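# Sort items into containers matching their sticker colors

## Task

Put every item into the container whose color is the same as the color of the sticker on that item.

## Robot and tools

Robots and cameras: four identical i2rt Big YAM arms, arm1, arm2, arm3 and arm4. Each has six revolute joints, a two-finger gripper and a camera on the wrist. Room cameras are cam_room_a1, cam_room_a2, cam_room_b1 and cam_room_b2. Wrist cameras are arm1_cam_wrist to arm4_cam_wrist. At full stretch a hand reaches roughly 1.0 m from the joint1 axis.

Frame: every pose is in one shared scene frame in metres, origin on the floor, +z up. Arm feet (base_link, each facing its own +x): arm1 at (-0.644, +1.377, +0.914) quat_wxyz (+0.682, +0.007, +0.004, +0.731); arm2 at (-0.655, -0.555, +0.928) quat (+0.747, +0.002, +0.000, -0.665); arm3 at (+0.651, -1.332, +0.868) quat (+0.663, -0.004, -0.006, -0.748); arm4 at (+0.648, +0.477, +0.879) quat (+0.687, +0.001, +0.003, +0.727). The reported hand is the point between the finger pads, about 1 cm short of the tips. The fingers extend along the hand's +z axis and open and close along its y axis. hand_target is where the hand would be at the joint targets currently held.

Tool move: arguments arm1, arm2, arm3, arm4 (each optional; an arm left out keeps its old command) and cameras. Each arm's object may hold:
- joints: absolute joint targets by name. joint1_rad -2.879 to 2.879 (rotation about the foot, positive counter-clockwise seen from above, 0 = along the foot's facing); joint2_rad 0 to 3.141 (shoulder; 0 upper arm back and level, positive raises it then brings it forward); joint3_rad 0 to 3.019 (elbow; 0 folded, positive opens); joint4_rad -1.692 to 1.57 (hand pitch, positive tips fingers up); joint5_rad -1.57 to 1.57 (sideways swing, positive to the arm's right); joint6_rad -2.094 to 2.094 (roll, positive clockwise viewed from behind the hand); gripper_m 0 to 0.093, the fingertip gap in metres. Done tolerances: ±0.045, ±0.14, ±0.09, ±0.055, ±0.03, ±0.035 rad and ±0.003 m.
- target: one list of seven numbers [x, y, z, qw, qx, qy, qz], an absolute hand pose in the scene frame (metres, unit quaternion). The hand travels a straight line from hand_target to it. With target, joints may only contain gripper_m.
- speed: top path speed in m/s, 0.002 to 0.5, default 0.25; turning is capped at twice that in rad/s. Only allowed together with target.
All motions in one call start at once; all hand paths in a call finish together, paced by the slowest. A path lasts 0.5 to 10 s and stops short if it needs longer. The controller keeps the path within 100 mm and 20 degrees of the measured hand, so expect lag, drift, overshoot near full extension and errors of a centimetre or more. Paths do not avoid objects or other arms. Unknown keys make a call invalid; out-of-range values get it refused, and a refusal cancels the later move, wait and finished_scene calls in that reply.
cameras: list of names, ["all"], or []. Omitted means all for a no-action call, none otherwise. A no-action move returns full state, images and the scene number.

Reading results: the line "move" gives, per arm sent a motion, "done" or its worst status (e.g. time_out). joint_status and hand_status report each motion: off_target (resting away, maybe still pushing), time_out (the arm holds targets near where it stopped and keeps pushing; on_its_own lists joints still moving there), not_followed (a self/arm-clearance check withheld it; may keep trying). "joint command not followed" and "pose unreachable" mark withheld joint or pose targets; gripper targets still run. Arms under "as last shown" were not commanded and repeat old lines. "pictures" names the images in order; images can lag the state slightly. Joint velocities are rad/s (gripper m/s), "within noise" when still. Joint torques are drive outputs including gravity, with offsets and noise; numbers 3 and 4 wrap at ±28 N m. In on_its_own, "held at" is a target, not a reading.

Gripper: while gripping a rigid part, gripper_m reads up to about 0.005 m below its width (or up to 0.002 m above). Empty and closed it reads 0.000 to 0.003. Targeting about 0.005 m under the contact reading gives full force (roughly 50 to 64 N per pad); go less deep for soft items. Release by commanding well above the reading.

Other tools: wait (seconds 0 to 10, optional cameras) lets the scene run without new commands. zoom_image (camera, region [x0, y0, x1, y1] in pixels from top-left, at most 504 by 504) enlarges part of that camera's newest image. read_manual (section "licences") prints licence text only. finished_scene (scene: the current scene's integer number, 1 to 3) closes the scene irreversibly; the items must stay packed afterwards.

Cautions: never let an object leave the work area or reach the floor, and do not drop items from height or release them while moving. Keep arms apart; a forceful contact between robots, including one gripper closing on another's fingers, is a fault, and clearance checks may react too late. The arms keep pushing on contact, so avoid pressing into tables or heavy things; send a stuck joint its reported position to relieve it. Long pushing, stretched poses or held loads heat motors: MOTOR HOT appears near 85 °C and at 100 °C the arm goes limp and falls (OVER-TEMPERATURE FAULT) for 30 to 60 s or more, afterwards showing limit_stop_at_motor_heat; resend targets then. Objects may occasionally be nudged by outside disturbances. The scene keeps running while you think, holding the last command.

Each tool is called after ">>>" as name(argument=value, ...), one argument or row to a line, values as JSON.

## Session

>>> move(
)

Scene clock: 0.00 s.
Joint torques (N m): no reading
Motor temperatures (°C): arm1=[22 24 25 23 21 21 21] | arm2=[24 24 24 22 22 20 23] | arm3=[24 24 23 24 24 23 23] | arm4=[23 21 22 22 25 21 24]
Heat: arm1: hottest joint3_rad 25 °C; arm2: hottest joint1_rad 24 °C; arm3: hottest joint1_rad 24 °C; arm4: hottest joint5_rad 25 °C.
Joint velocities: within noise
arm1.joint_positions: joint1_rad=-0.126 joint2_rad=+0.534 joint3_rad=+1.403 joint4_rad=-1.611 joint5_rad=-0.026 joint6_rad=-0.127 gripper_m=+0.09396
arm1.joint_status: not commanded
arm1.hand: x=-0.6307 y=+1.5360 z=+1.4200 quat_wxyz=(-0.298, +0.671, -0.622, -0.272) (m; scene frame)
arm1.hand_target: x=-0.6306 y=+1.5343 z=+1.4312 quat_wxyz=(-0.308, +0.666, -0.618, -0.280) (m; scene frame)
arm1.hand_status: not commanded
arm2.joint_positions: joint1_rad=-0.045 joint2_rad=+0.390 joint3_rad=+1.428 joint4_rad=-1.186 joint5_rad=+0.166 joint6_rad=-0.774 gripper_m=+0.09396
arm2.joint_status: not commanded
arm2.hand: x=-0.6758 y=-0.6937 z=+1.5575 quat_wxyz=(-0.217, -0.319, -0.688, +0.615) (m; scene frame)
arm2.hand_target: x=-0.6762 y=-0.6874 z=+1.5650 quat_wxyz=(-0.221, -0.317, -0.681, +0.622) (m; scene frame)
arm2.hand_status: not commanded
arm3.joint_positions: joint1_rad=+0.075 joint2_rad=+0.276 joint3_rad=+1.523 joint4_rad=-1.599 joint5_rad=-0.185 joint6_rad=-0.597 gripper_m=+0.09396
arm3.joint_status: not commanded
arm3.hand: x=+0.6806 y=-1.3526 z=+1.4445 quat_wxyz=(-0.326, -0.350, -0.735, +0.481) (m; scene frame)
arm3.hand_target: x=+0.6807 y=-1.3504 z=+1.4501 quat_wxyz=(-0.328, -0.347, -0.731, +0.487) (m; scene frame)
arm3.hand_status: not commanded
arm4.joint_positions: joint1_rad=+0.109 joint2_rad=+0.555 joint3_rad=+1.556 joint4_rad=-1.251 joint5_rad=+0.178 joint6_rad=-0.775 gripper_m=+0.09396
arm4.joint_status: not commanded
arm4.hand: x=+0.6523 y=+0.6619 z=+1.5271 quat_wxyz=(-0.572, +0.731, -0.297, -0.221) (m; scene frame)
arm4.hand_target: x=+0.6532 y=+0.6568 z=+1.5356 quat_wxyz=(-0.580, +0.725, -0.296, -0.226) (m; scene frame)
arm4.hand_status: not commanded
pictures: arm1_cam_wrist, arm2_cam_wrist, arm3_cam_wrist, arm4_cam_wrist, cam_room_a1, cam_room_a2, cam_room_b1, cam_room_b2
Images, in order (width x height): arm1_cam_wrist 672x504, arm2_cam_wrist 672x504, arm3_cam_wrist 672x504, arm4_cam_wrist 672x504, cam_room_a1 672x504, cam_room_a2 672x504, cam_room_b1 672x504, cam_room_b2 672x504.

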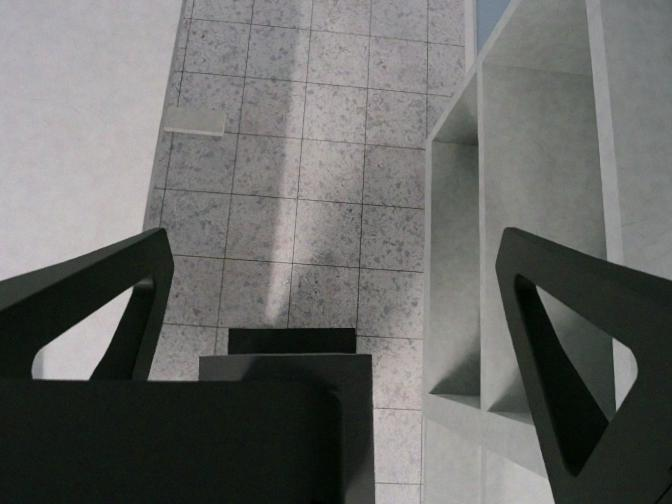

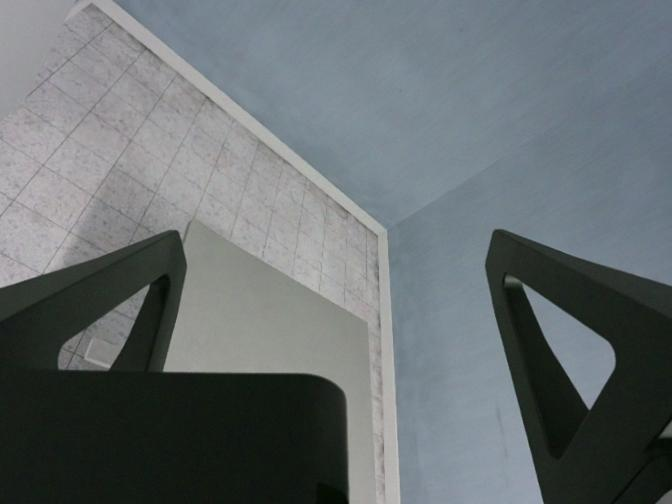

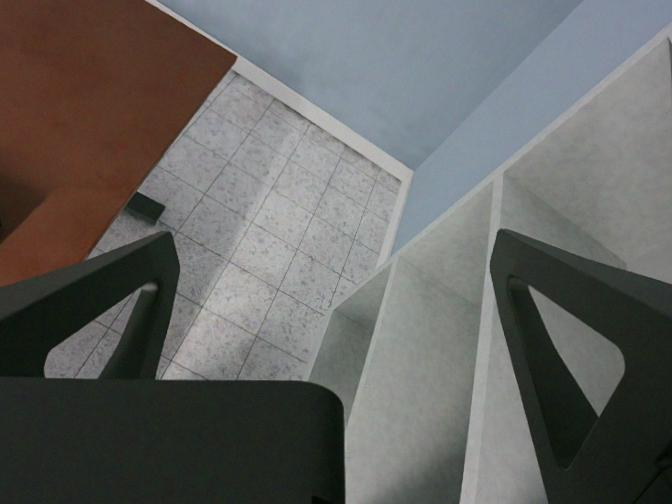

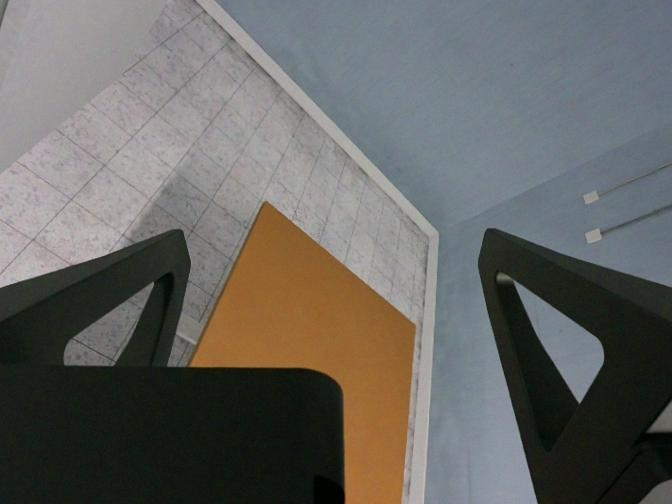

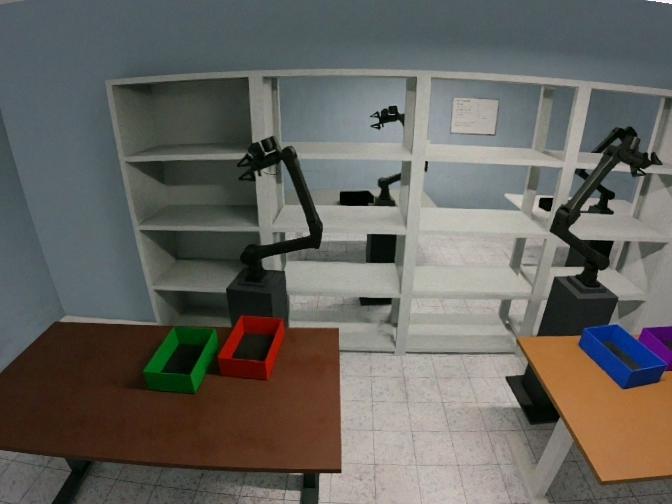

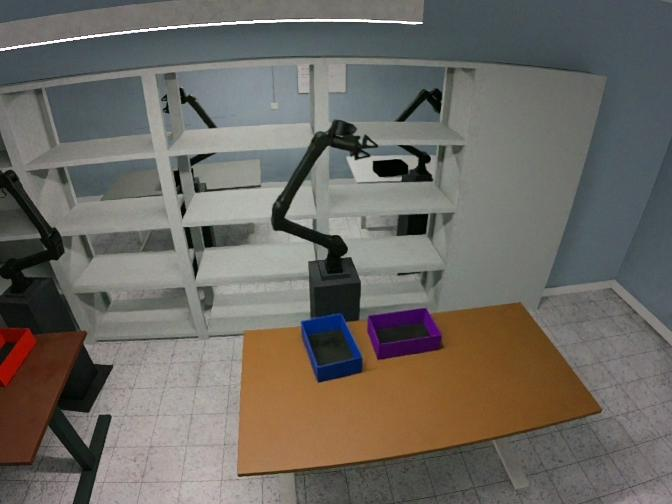

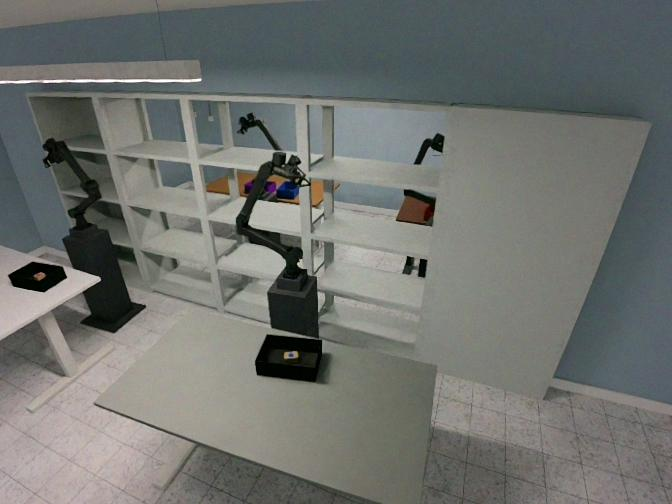

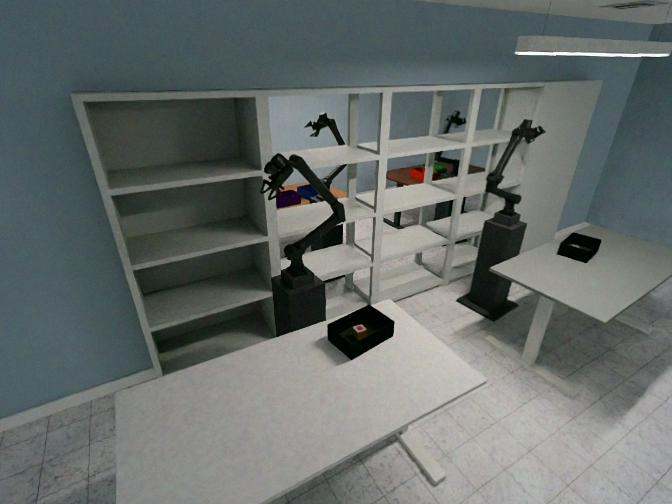

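>>> zoom_image(
  camera="cam_room_b1",
  region=[240, 320, 340, 395],
)

>>> zoom_image(
  camera="cam_room_b2",
  region=[310, 290, 410, 365],
)

>>> zoom_image(
  camera="cam_room_b1",
  region=[20, 80, 460, 410],
)

>>> zoom_image(
  camera="cam_room_b2",
  region=[80, 80, 580, 455],
)

>>> zoom_image(
  camera="cam_room_a2",
  region=[0, 50, 500, 425],
)

>>> zoom_image(
  camera="cam_room_a1",
  region=[100, 60, 600, 435],
)

Scaled by 5.040.

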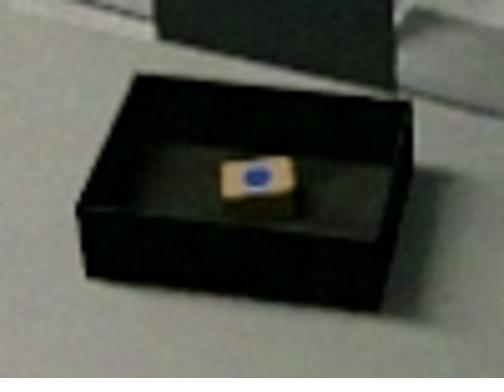

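Scaled by 5.040.

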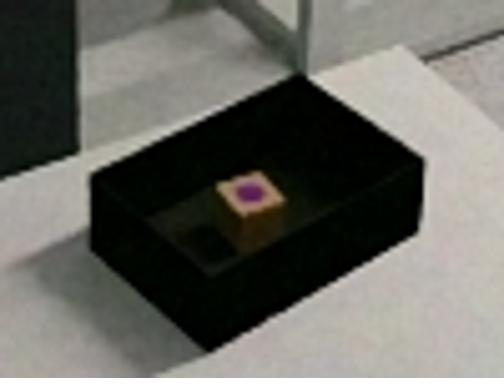

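Scaled by 1.145.

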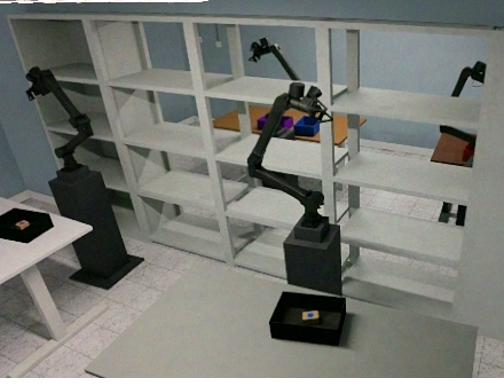

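Scaled by 1.008.

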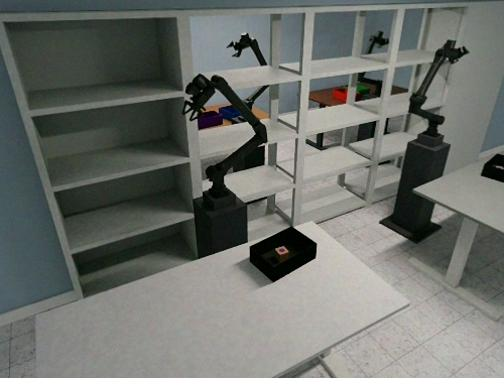

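Scaled by 1.008.

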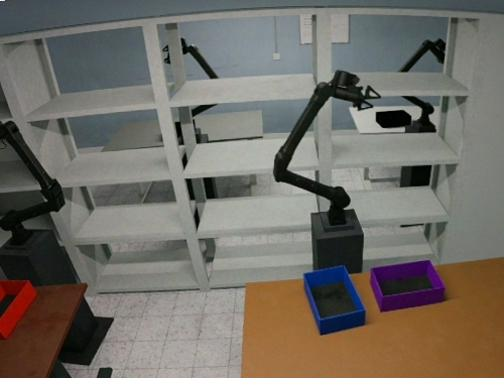

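Scaled by 1.008.

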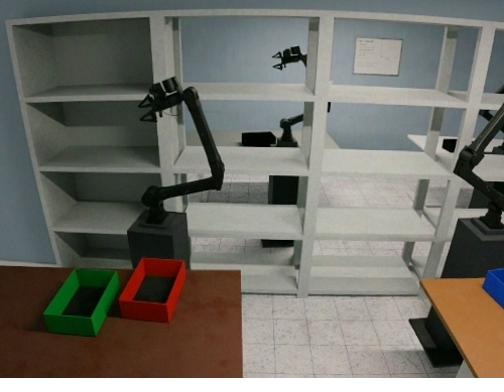

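>>> move(
  arm1={"joints":{"joint1_rad":1.7,"joint6_rad":0,"joint5_rad":0}},
  arm2={"joints":{"joint1_rad":-1.7,"joint6_rad":0,"joint5_rad":0,"joint4_rad":-1.6}},
  arm4={"joints":{"joint1_rad":-1.6,"joint6_rad":0,"joint5_rad":0,"joint4_rad":-1.6}},
  cameras=["all"],
)

Scene clock: 28.20 s.
Joint torques (N m): arm1=[-1.38 6.59 10.19 1.87 -0.01 0.07] | arm2=[0.32 5.13 8.76 1.85 -0.07 0.21] | arm3=[1.26 10.29 5.33 1.98 -0.05 -0.02] | arm4=[0.62 4.54 7.08 0.85 0.02 0.18]
Motor temperatures (°C): arm1=[22 24 27 24 21 21 21] | arm2=[24 25 26 22 22 20 23] | arm3=[24 25 24 24 24 23 23] | arm4=[23 22 25 22 25 21 24]
Heat: arm1: hottest joint3_rad 27 °C; arm2: hottest joint3_rad 26 °C; arm3: hottest joint2_rad 25 °C; arm4: hottest joint3_rad 25 °C.
move: arm1 done; arm2 done; arm4 done
Joint velocities: within noise
arm1.joint_positions: joint1_rad=+1.693 joint2_rad=+0.534 joint3_rad=+1.403 joint4_rad=-1.611 joint5_rad=+0.000 joint6_rad=-0.007 gripper_m=+0.09398
arm1.joint_status: all done
arm1.hand: x=-0.7931 y=+1.3461 z=+1.4220 quat_wxyz=(+0.035, +0.908, +0.091, -0.408) (m; scene frame)
arm1.hand_target: x=-0.7910 y=+1.3452 z=+1.4332 quat_wxyz=(+0.039, +0.902, +0.091, -0.420) (m; scene frame)
arm1.hand_status: not commanded
arm2.joint_positions: joint1_rad=-1.695 joint2_rad=+0.390 joint3_rad=+1.428 joint4_rad=-1.586 joint5_rad=+0.002 joint6_rad=-0.014 gripper_m=+0.09398
arm2.joint_status: all done
arm2.hand: x=-0.7594 y=-0.5555 z=+1.4650 quat_wxyz=(+0.007, -0.873, -0.003, +0.488) (m; scene frame)
arm2.hand_target: x=-0.7529 y=-0.5553 z=+1.4681 quat_wxyz=(+0.005, -0.871, +0.005, +0.490) (m; scene frame)
arm2.hand_status: not commanded
arm3: as last shown
arm4.joint_positions: joint1_rad=-1.594 joint2_rad=+0.555 joint3_rad=+1.556 joint4_rad=-1.588 joint5_rad=+0.002 joint6_rad=-0.014 gripper_m=+0.09398
arm4.joint_status: all done
arm4.hand: x=+0.7989 y=+0.4834 z=+1.4502 quat_wxyz=(-0.470, +0.021, -0.882, -0.002) (m; scene frame)
arm4.hand_target: x=+0.7934 y=+0.4828 z=+1.4548 quat_wxyz=(-0.473, +0.013, -0.881, -0.005) (m; scene frame)
arm4.hand_status: not commanded
pictures: arm1_cam_wrist, arm2_cam_wrist, arm3_cam_wrist, arm4_cam_wrist, cam_room_a1, cam_room_a2, cam_room_b1, cam_room_b2
Images, in order (width x height): arm1_cam_wrist 672x504, arm2_cam_wrist 672x504, arm3_cam_wrist 672x504, arm4_cam_wrist 672x504, cam_room_a1 672x504, cam_room_a2 672x504, cam_room_b1 672x504, cam_room_b2 672x504.

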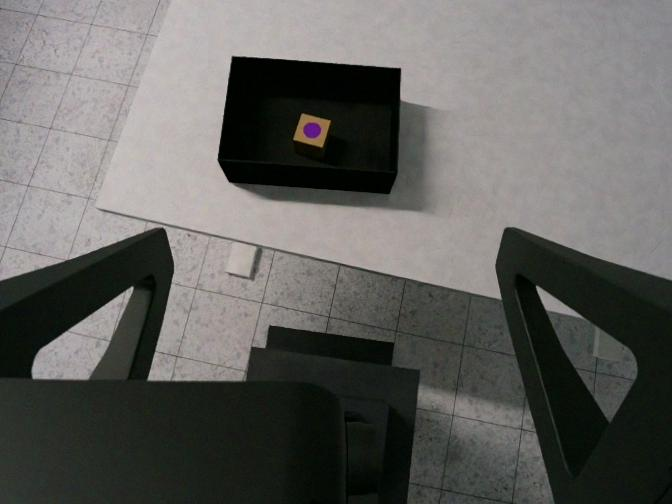

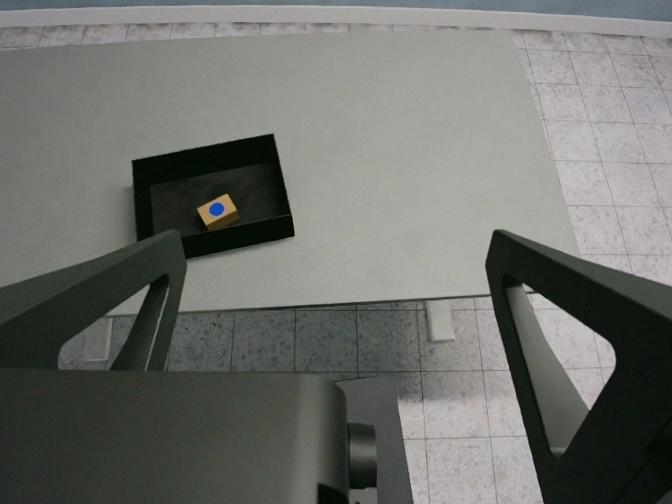

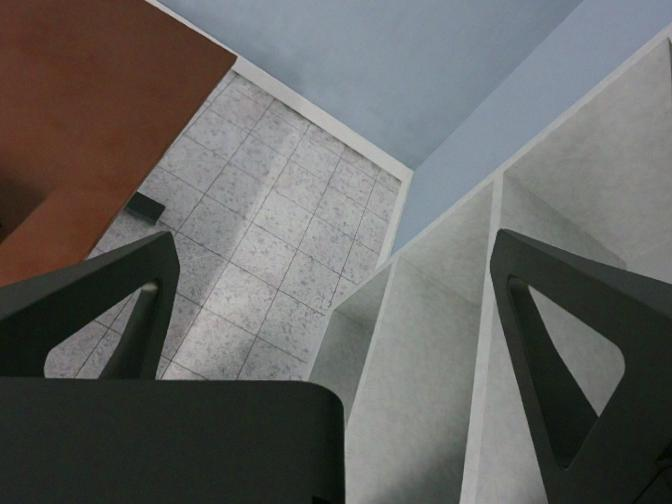

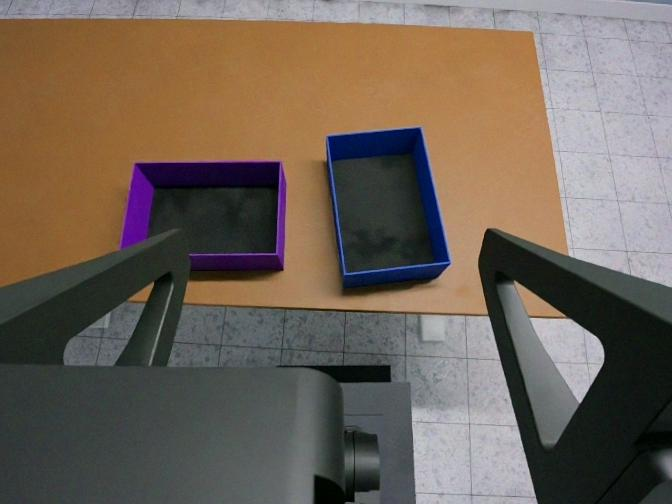

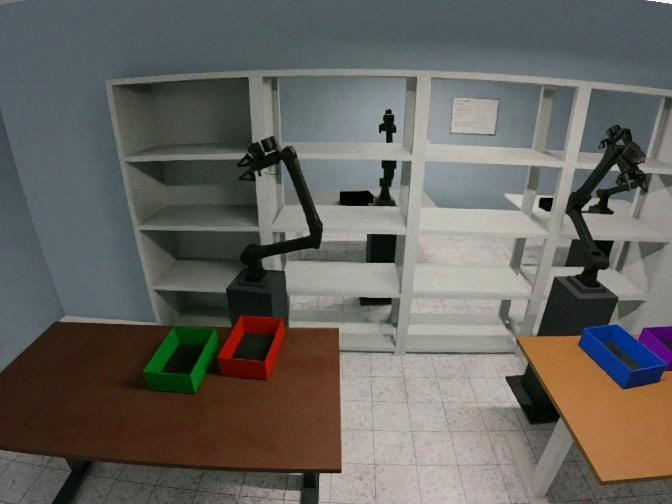

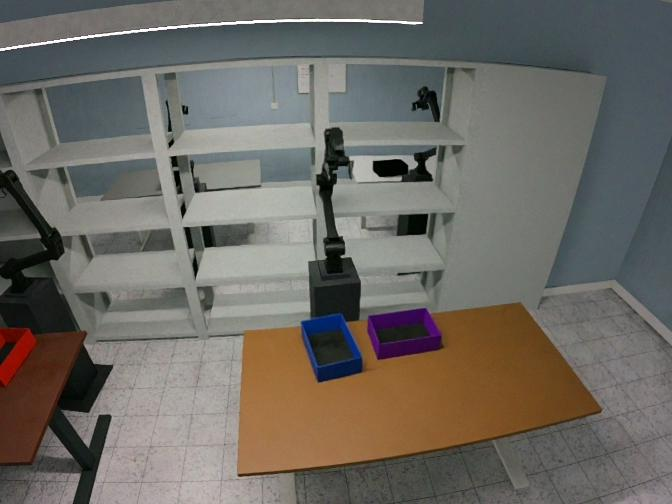

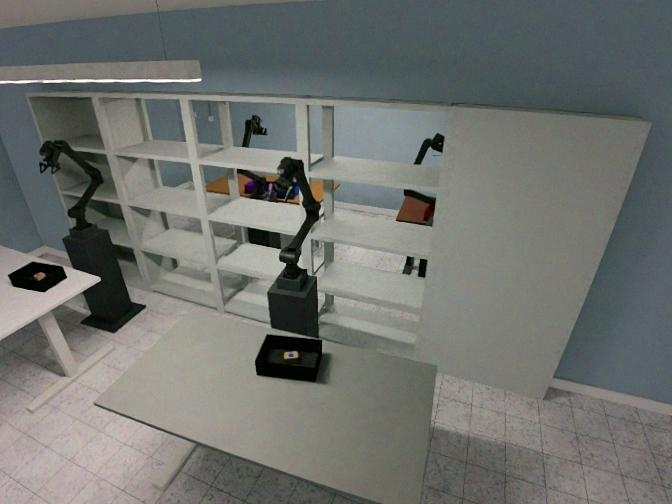

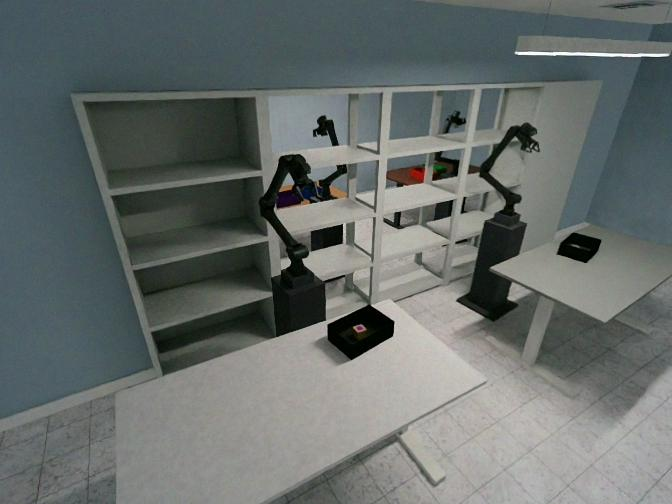

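>>> move(
  arm1={"target":[-1.2,1.23,1.15,0,0.995,0.1,0]},
  arm2={"target":[-1.2,-0.75,1.15,0,0.99,0.14,0]},
  arm4={"target":[1.15,0.55,1.2,0,0,1,0]},
  cameras=["arm1_cam_wrist","arm2_cam_wrist","arm4_cam_wrist","cam_room_b2"],
)

Scene clock: 57.57 s.
Joint torques (N m): arm1=[-0.73 -16.5 15.49 -0.16 -0.05 0.1] | arm2=[0.09 -19.96 15.69 0.08 -0.15 -0.07] | arm3=[1.14 10.11 5.33 1.98 -0.05 0] | arm4=[0.03 -16.26 11.95 -0.34 -0.03 0.18]
Motor temperatures (°C): arm1=[22 24 29 24 21 21 21] | arm2=[24 25 28 22 22 20 23] | arm3=[24 25 24 24 24 23 23] | arm4=[23 22 27 22 25 21 24]
Heat: arm1: hottest joint3_rad 29 °C; arm2: hottest joint3_rad 28 °C; arm3: hottest joint2_rad 25 °C; arm4: hottest joint3_rad 27 °C.
move: arm1 off_target; arm2 off_target; arm4 off_target
Joint velocities: within noise
arm1.joint_positions: joint1_rad=+1.746 joint2_rad=+1.880 joint3_rad=+1.820 joint4_rad=-1.582 joint5_rad=-0.005 joint6_rad=+0.047 gripper_m=+0.09398
arm1.joint_status: not commanded
arm1.hand: x=-1.1891 y=+1.2396 z=+1.1226 quat_wxyz=(-0.005, +0.995, +0.098, +0.028) (m; scene frame)
arm1.hand_target: x=-1.1984 y=+1.2303 z=+1.1499 quat_wxyz=(+0.000, +0.995, +0.100, +0.000) (m; scene frame)
arm1.hand_status: off_target (0.031 m and 3.2 deg from the pose sent, 0.503 m and 48.3 deg at the start)
arm2.joint_positions: joint1_rad=-1.336 joint2_rad=+1.846 joint3_rad=+1.793 joint4_rad=-1.546 joint5_rad=+0.001 joint6_rad=+0.076 gripper_m=+0.09398
arm2.joint_status: not commanded
arm2.hand: x=-1.1856 y=-0.7499 z=+1.1346 quat_wxyz=(+0.005, -0.990, -0.138, -0.015) (m; scene frame)
arm2.hand_target: x=-1.1992 y=-0.7496 z=+1.1499 quat_wxyz=(+0.000, -0.990, -0.140, +0.001) (m; scene frame)
arm2.hand_status: off_target (0.021 m and 1.8 deg from the pose sent, 0.576 m and 60.4 deg at the start)
arm3: as last shown
arm4.joint_positions: joint1_rad=-1.476 joint2_rad=+1.625 joint3_rad=+1.754 joint4_rad=-1.669 joint5_rad=+0.001 joint6_rad=+0.128 gripper_m=+0.09398
arm4.joint_status: not commanded
arm4.hand: x=+1.1404 y=+0.5528 z=+1.1826 quat_wxyz=(-0.013, +0.012, -1.000, +0.000) (m; scene frame)
arm4.hand_target: x=+1.1491 y=+0.5499 z=+1.1994 quat_wxyz=(-0.030, +0.000, -1.000, -0.004) (m; scene frame)
arm4.hand_status: off_target (0.020 m and 2.0 deg from the pose sent, 0.436 m and 56.1 deg at the start; a joint's target at an end of its range on 30 of 94 steps)
pictures: arm1_cam_wrist, arm2_cam_wrist, arm4_cam_wrist, cam_room_b2
Images, in order (width x height): arm1_cam_wrist 672x504, arm2_cam_wrist 672x504, arm4_cam_wrist 672x504, cam_room_b2 672x504.

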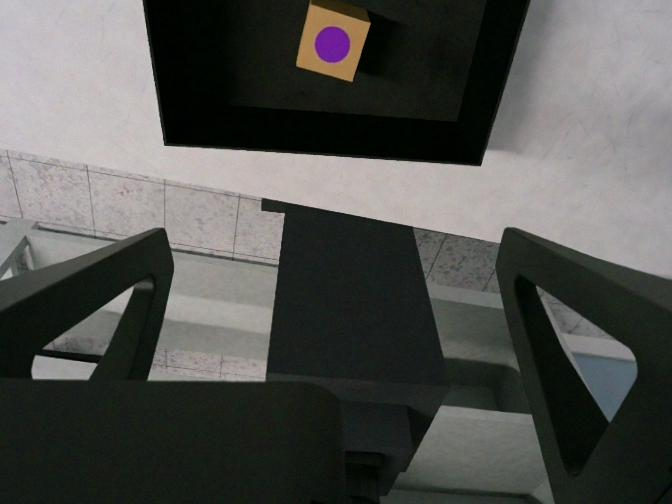

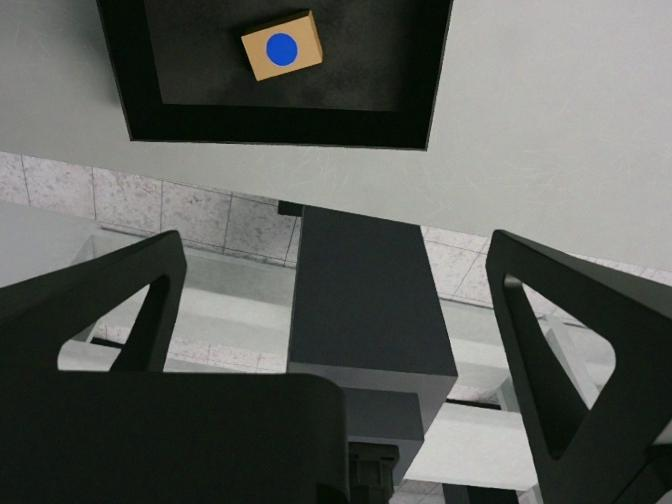

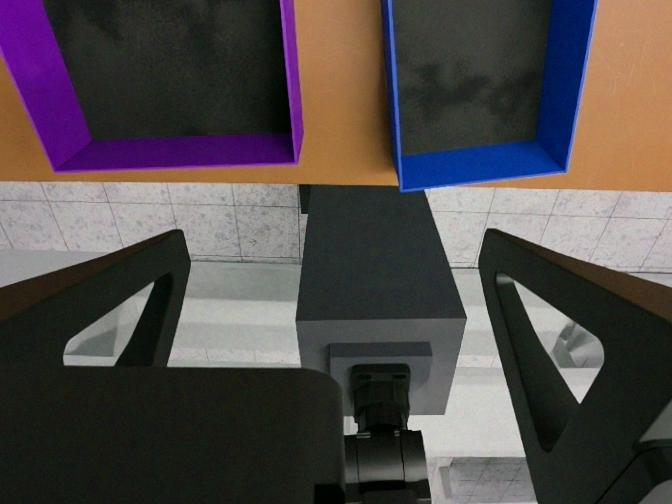

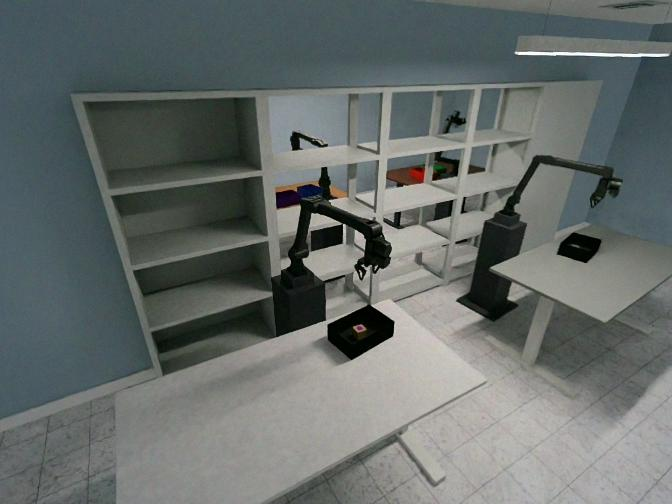

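>>> move(
  arm1={"target":[-1.19,1.235,1.02,0,1,-0.03,0],"speed":0.2},
  arm2={"target":[-1.18,-0.797,1.02,0,0.964,0.267,0],"speed":0.2},
  cameras=["arm1_cam_wrist","arm2_cam_wrist","cam_room_b1","cam_room_b2"],
)

Scene clock: 78.03 s.
Joint torques (N m): arm1=[-1.32 -15.38 10.37 0.84 0.07 0.13] | arm2=[0.85 -18.96 9.88 1.26 -0.13 -0.06] | arm3=[1.38 10.05 5.34 1.96 -0.03 -0.01] | arm4=[-0.03 -16.03 12.1 -0.28 -0.03 0.2]
Motor temperatures (°C): arm1=[22 25 32 23 21 21 21] | arm2=[24 25 30 22 22 20 23] | arm3=[24 25 24 24 24 23 23] | arm4=[23 23 28 22 25 21 24]
Heat: arm1: hottest joint3_rad 32 °C; arm2: hottest joint3_rad 30 °C; arm3: hottest joint2_rad 25 °C; arm4: hottest joint3_rad 28 °C.
move: arm1 done; arm2 off_target
Joint velocities: within noise
arm1.joint_positions: joint1_rad=+1.746 joint2_rad=+1.889 joint3_rad=+1.567 joint4_rad=-1.274 joint5_rad=-0.007 joint6_rad=+0.304 gripper_m=+0.09398
arm1.joint_status: not commanded
arm1.hand: x=-1.1862 y=+1.2406 z=+1.0227 quat_wxyz=(-0.001, +1.000, -0.030, +0.005) (m; scene frame)
arm1.hand_target: x=-1.1899 y=+1.2349 z=+1.0202 quat_wxyz=(+0.000, +1.000, -0.030, +0.000) (m; scene frame)
arm1.hand_status: done (0.007 m and 0.6 deg from the pose sent, 0.103 m and 15.0 deg at the start)
arm2.joint_positions: joint1_rad=-1.257 joint2_rad=+1.892 joint3_rad=+1.602 joint4_rad=-1.256 joint5_rad=+0.000 joint6_rad=-0.095 gripper_m=+0.09399
arm2.joint_status: not commanded
arm2.hand: x=-1.1805 y=-0.7968 z=+1.0376 quat_wxyz=(-0.001, -0.966, -0.260, +0.011) (m; scene frame)
arm2.hand_target: x=-1.1795 y=-0.7968 z=+1.0203 quat_wxyz=(+0.000, -0.964, -0.267, +0.000) (m; scene frame)
arm2.hand_status: off_target (0.018 m and 1.5 deg from the pose sent, 0.124 m and 15.2 deg at the start)
arm3, arm4: as last shown
pictures: arm1_cam_wrist, arm2_cam_wrist, cam_room_b1, cam_room_b2
Images, in order (width x height): arm1_cam_wrist 672x504, arm2_cam_wrist 672x504, cam_room_b1 672x504, cam_room_b2 672x504.

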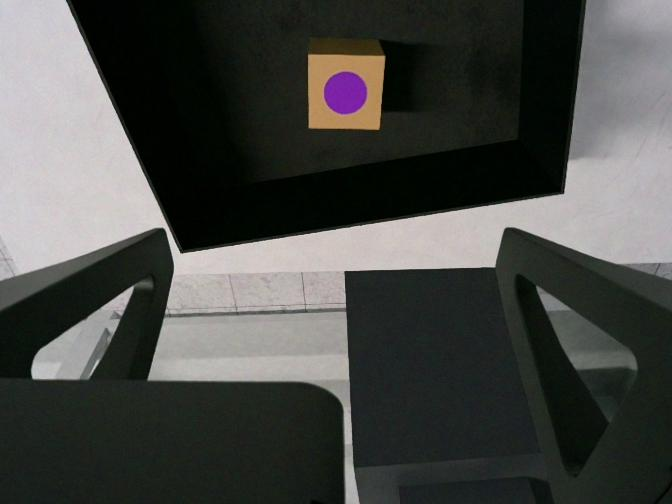

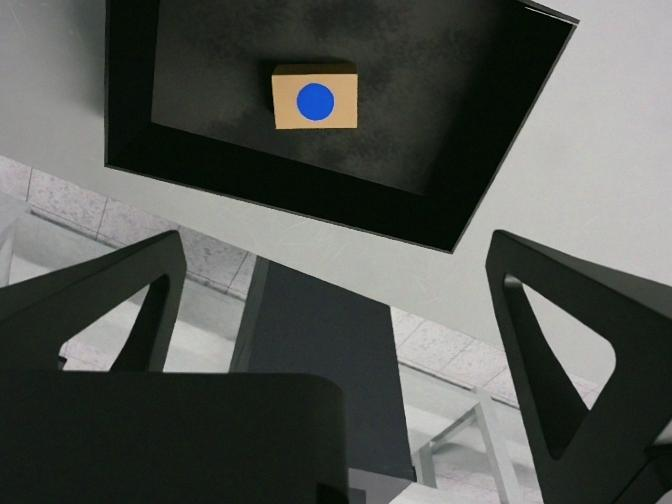

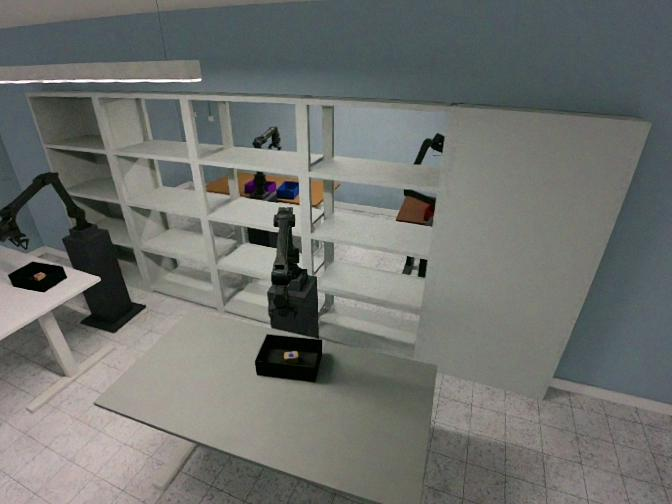

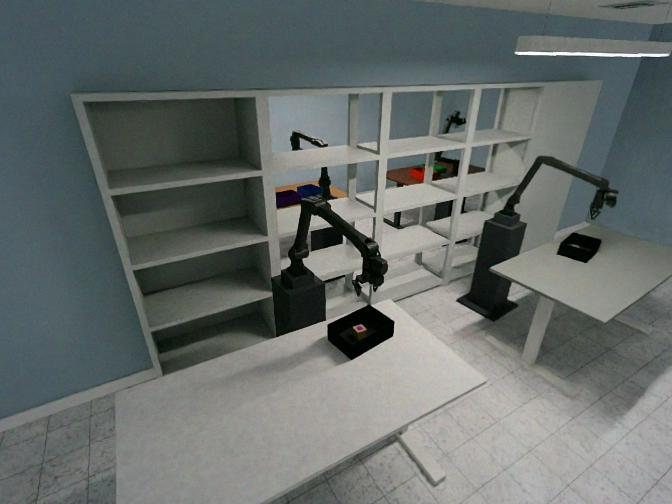

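>>> move(
  arm1={"target":[-1.192,1.242,0.92,0,1,-0.03,0],"speed":0.15},
  arm2={"target":[-1.174,-0.808,0.91,0,0.964,0.267,0],"speed":0.15},
  cameras=["arm1_cam_wrist","arm2_cam_wrist","cam_room_b1","cam_room_b2"],
)

Scene clock: 86.67 s.
Joint torques (N m): arm1=[-2.61 -15.68 9.28 0.96 0.07 -0.01] | arm2=[1.38 -19.43 8.83 1.29 -0.12 0.14] | arm3=[1.26 9.99 5.33 1.94 -0.06 -0.01] | arm4=[-0.38 -16.5 12.14 -0.34 -0.06 0.2]
Motor temperatures (°C): arm1=[22 25 32 23 21 21 21] | arm2=[24 26 30 22 22 20 23] | arm3=[24 25 24 24 24 23 23] | arm4=[23 24 29 22 25 21 24]
Heat: arm1: hottest joint3_rad 32 °C; arm2: hottest joint3_rad 30 °C; arm3: hottest joint2_rad 25 °C; arm4: hottest joint3_rad 29 °C.
move: arm1 done; arm2 off_target
Joint velocities: within noise
arm1.joint_positions: joint1_rad=+1.746 joint2_rad=+1.999 joint3_rad=+1.450 joint4_rad=-1.048 joint5_rad=-0.007 joint6_rad=+0.305 gripper_m=+0.09398
arm1.joint_status: not commanded
arm1.hand: x=-1.1871 y=+1.2411 z=+0.9217 quat_wxyz=(-0.001, +1.000, -0.030, +0.006) (m; scene frame)
arm1.hand_target: x=-1.1920 y=+1.2419 z=+0.9201 quat_wxyz=(+0.000, +1.000, -0.030, +0.000) (m; scene frame)
arm1.hand_status: done (0.005 m and 0.7 deg from the pose sent, 0.103 m and 0.6 deg at the start)
arm2.joint_positions: joint1_rad=-1.242 joint2_rad=+2.015 joint3_rad=+1.482 joint4_rad=-1.013 joint5_rad=+0.000 joint6_rad=-0.095 gripper_m=+0.09399
arm2.joint_status: not commanded
arm2.hand: x=-1.1796 y=-0.8052 z=+0.9278 quat_wxyz=(-0.001, -0.964, -0.267, +0.011) (m; scene frame)
arm2.hand_target: x=-1.1736 y=-0.8078 z=+0.9104 quat_wxyz=(+0.000, -0.964, -0.267, +0.000) (m; scene frame)
arm2.hand_status: off_target (0.019 m and 1.3 deg from the pose sent, 0.128 m and 1.5 deg at the start)
arm3, arm4: as last shown
pictures: arm1_cam_wrist, arm2_cam_wrist, cam_room_b1, cam_room_b2
Images, in order (width x height): arm1_cam_wrist 672x504, arm2_cam_wrist 672x504, cam_room_b1 672x504, cam_room_b2 672x504.

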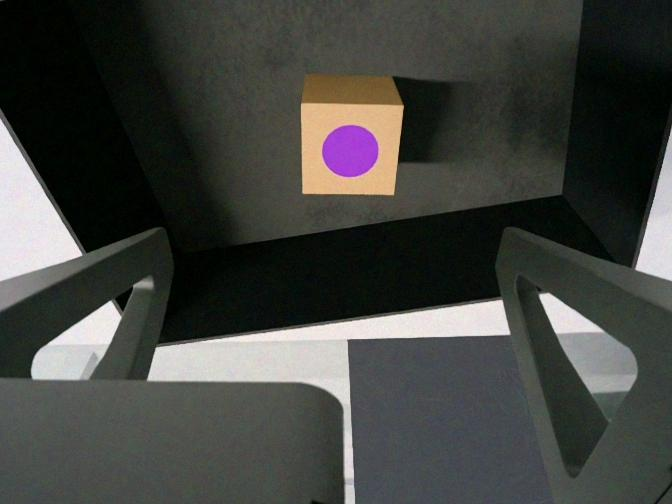

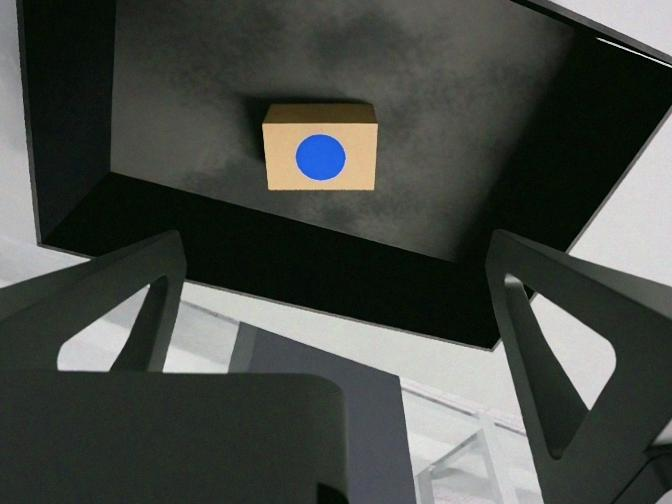

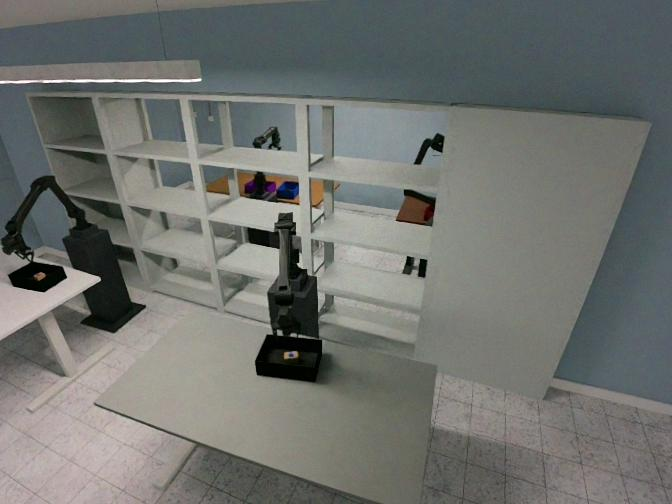

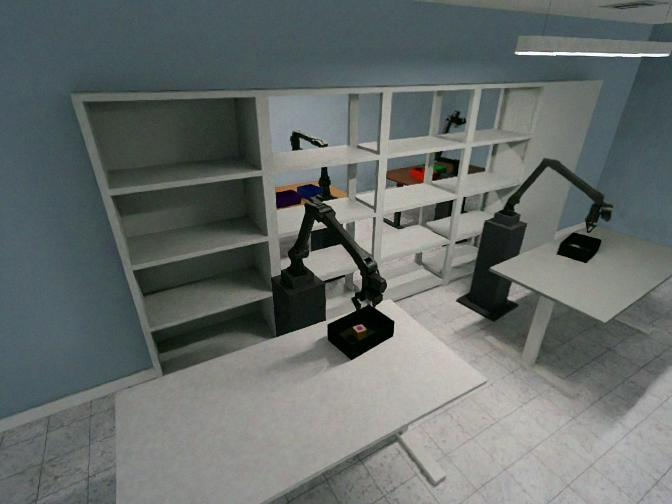

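>>> move(
  arm1={"target":[-1.192,1.247,0.845,0,1,-0.03,0],"speed":0.1},
  arm2={"target":[-1.166,-0.815,0.827,0,0.964,0.267,0],"speed":0.1},
  cameras=["arm1_cam_wrist","arm2_cam_wrist"],
)

Scene clock: 96.83 s.
Joint torques (N m): arm1=[-2.43 -16.09 8.1 0.87 0.12 -0.07] | arm2=[1.49 -19.37 7.66 1.31 -0.12 0.21] | arm3=[1.2 9.99 5.34 1.98 -0.05 -0.01] | arm4=[0.38 -16.26 12.16 -0.23 -0.04 0.18]
Motor temperatures (°C): arm1=[22 26 31 23 21 21 21] | arm2=[24 26 30 22 22 20 23] | arm3=[24 25 25 24 24 23 23] | arm4=[23 24 30 22 25 21 24]
Heat: arm1: hottest joint3_rad 31 °C; arm2: hottest joint3_rad 30 °C; arm3: hottest joint2_rad 25 °C; arm4: hottest joint3_rad 30 °C.
move: arm1 done; arm2 off_target
Joint velocities: within noise
arm1.joint_positions: joint1_rad=+1.746 joint2_rad=+2.105 joint3_rad=+1.404 joint4_rad=-0.891 joint5_rad=-0.007 joint6_rad=+0.301 gripper_m=+0.09398
arm1.joint_status: not commanded
arm1.hand: x=-1.1880 y=+1.2413 z=+0.8501 quat_wxyz=(-0.001, +1.000, -0.028, +0.003) (m; scene frame)
arm1.hand_target: x=-1.1918 y=+1.2469 z=+0.8450 quat_wxyz=(+0.000, +1.000, -0.030, +0.000) (m; scene frame)
arm1.hand_status: done (0.009 m and 0.4 deg from the pose sent, 0.077 m and 0.7 deg at the start)
arm2.joint_positions: joint1_rad=-1.226 joint2_rad=+2.131 joint3_rad=+1.435 joint4_rad=-0.842 joint5_rad=+0.000 joint6_rad=-0.084 gripper_m=+0.09399
arm2.joint_status: not commanded
arm2.hand: x=-1.1762 y=-0.8139 z=+0.8487 quat_wxyz=(-0.002, -0.963, -0.270, +0.015) (m; scene frame)
arm2.hand_target: x=-1.1655 y=-0.8146 z=+0.8277 quat_wxyz=(+0.000, -0.964, -0.267, +0.000) (m; scene frame)
arm2.hand_status: off_target (0.024 m and 1.8 deg from the pose sent, 0.102 m and 1.3 deg at the start)
arm3, arm4: as last shown
pictures: arm1_cam_wrist, arm2_cam_wrist
Images, in order (width x height): arm1_cam_wrist 672x504, arm2_cam_wrist 672x504.

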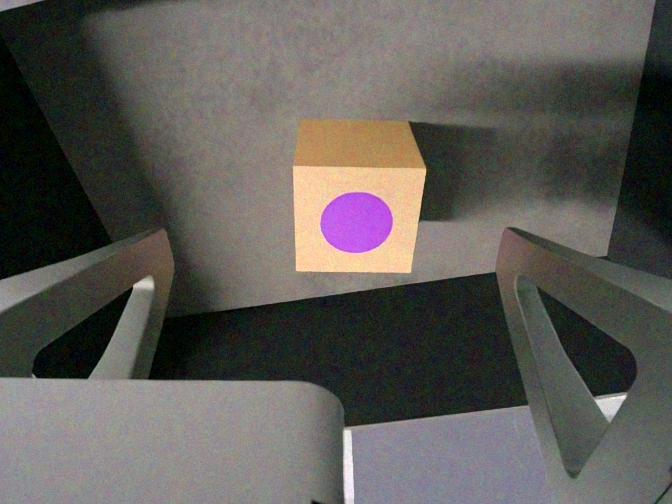

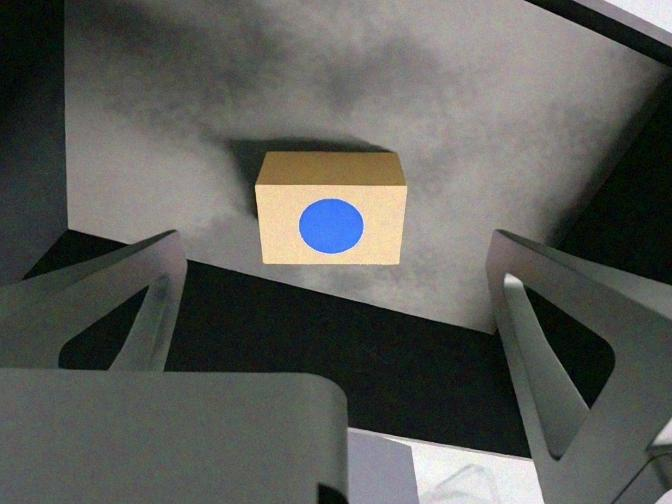

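>>> move(
  arm1={"target":[-1.18,1.256,0.777,0,1,-0.03,0],"speed":0.1},
  arm2={"target":[-1.155,-0.809,0.762,0,0.964,0.267,0],"speed":0.1},
  cameras=["arm1_cam_wrist","arm2_cam_wrist"],
)

Scene clock: 104.70 s.
Joint torques (N m): arm1=[-2.84 -16.03 6.97 0.79 0.11 -0.07] | arm2=[1.44 -19.6 6.74 1.28 -0.11 0.2] | arm3=[1.2 10.05 5.37 1.89 -0.05 -0.01] | arm4=[-0.26 -16.21 12.03 -0.27 -0.02 0.2]
Motor temperatures (°C): arm1=[22 26 31 23 21 21 21] | arm2=[24 26 29 22 22 20 23] | arm3=[24 25 25 24 24 23 23] | arm4=[23 24 31 22 25 21 24]
Heat: arm1: hottest joint3_rad 31 °C; arm2: hottest joint3_rad 29 °C; arm3: hottest joint2_rad 25 °C; arm4: hottest joint3_rad 31 °C.
move: arm1 done; arm2 off_target
Joint velocities: within noise
arm1.joint_positions: joint1_rad=+1.736 joint2_rad=+2.204 joint3_rad=+1.348 joint4_rad=-0.736 joint5_rad=-0.007 joint6_rad=+0.291 gripper_m=+0.09398
arm1.joint_status: not commanded
arm1.hand: x=-1.1767 y=+1.2506 z=+0.7814 quat_wxyz=(+0.000, +1.000, -0.029, +0.003) (m; scene frame)
arm1.hand_target: x=-1.1799 y=+1.2560 z=+0.7770 quat_wxyz=(+0.000, +1.000, -0.030, +0.000) (m; scene frame)
arm1.hand_status: done (0.008 m and 0.4 deg from the pose sent, 0.075 m and 0.4 deg at the start)
arm2.joint_positions: joint1_rad=-1.226 joint2_rad=+2.232 joint3_rad=+1.395 joint4_rad=-0.702 joint5_rad=+0.000 joint6_rad=-0.084 gripper_m=+0.09399
arm2.joint_status: not commanded
arm2.hand: x=-1.1666 y=-0.8090 z=+0.7822 quat_wxyz=(-0.002, -0.963, -0.269, +0.014) (m; scene frame)
arm2.hand_target: x=-1.1546 y=-0.8086 z=+0.7626 quat_wxyz=(+0.000, -0.964, -0.267, +0.000) (m; scene frame)
arm2.hand_status: off_target (0.023 m and 1.6 deg from the pose sent, 0.089 m and 1.7 deg at the start)
arm3, arm4: as last shown
pictures: arm1_cam_wrist, arm2_cam_wrist
Images, in order (width x height): arm1_cam_wrist 672x504, arm2_cam_wrist 672x504.

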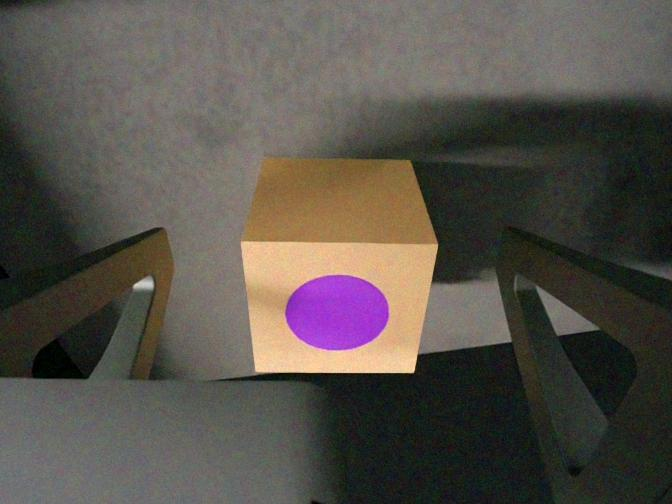

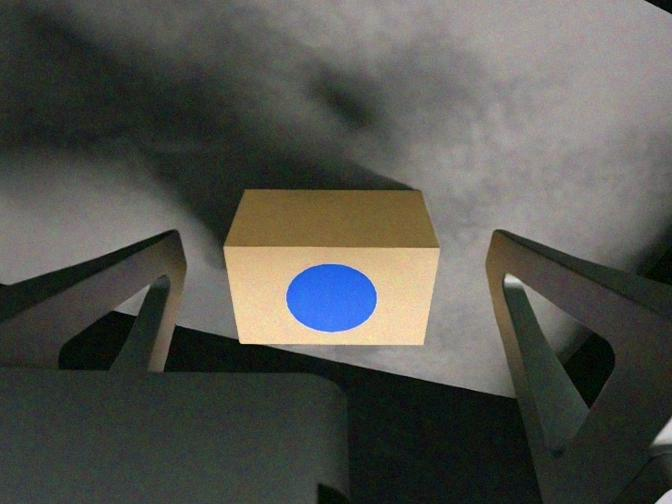

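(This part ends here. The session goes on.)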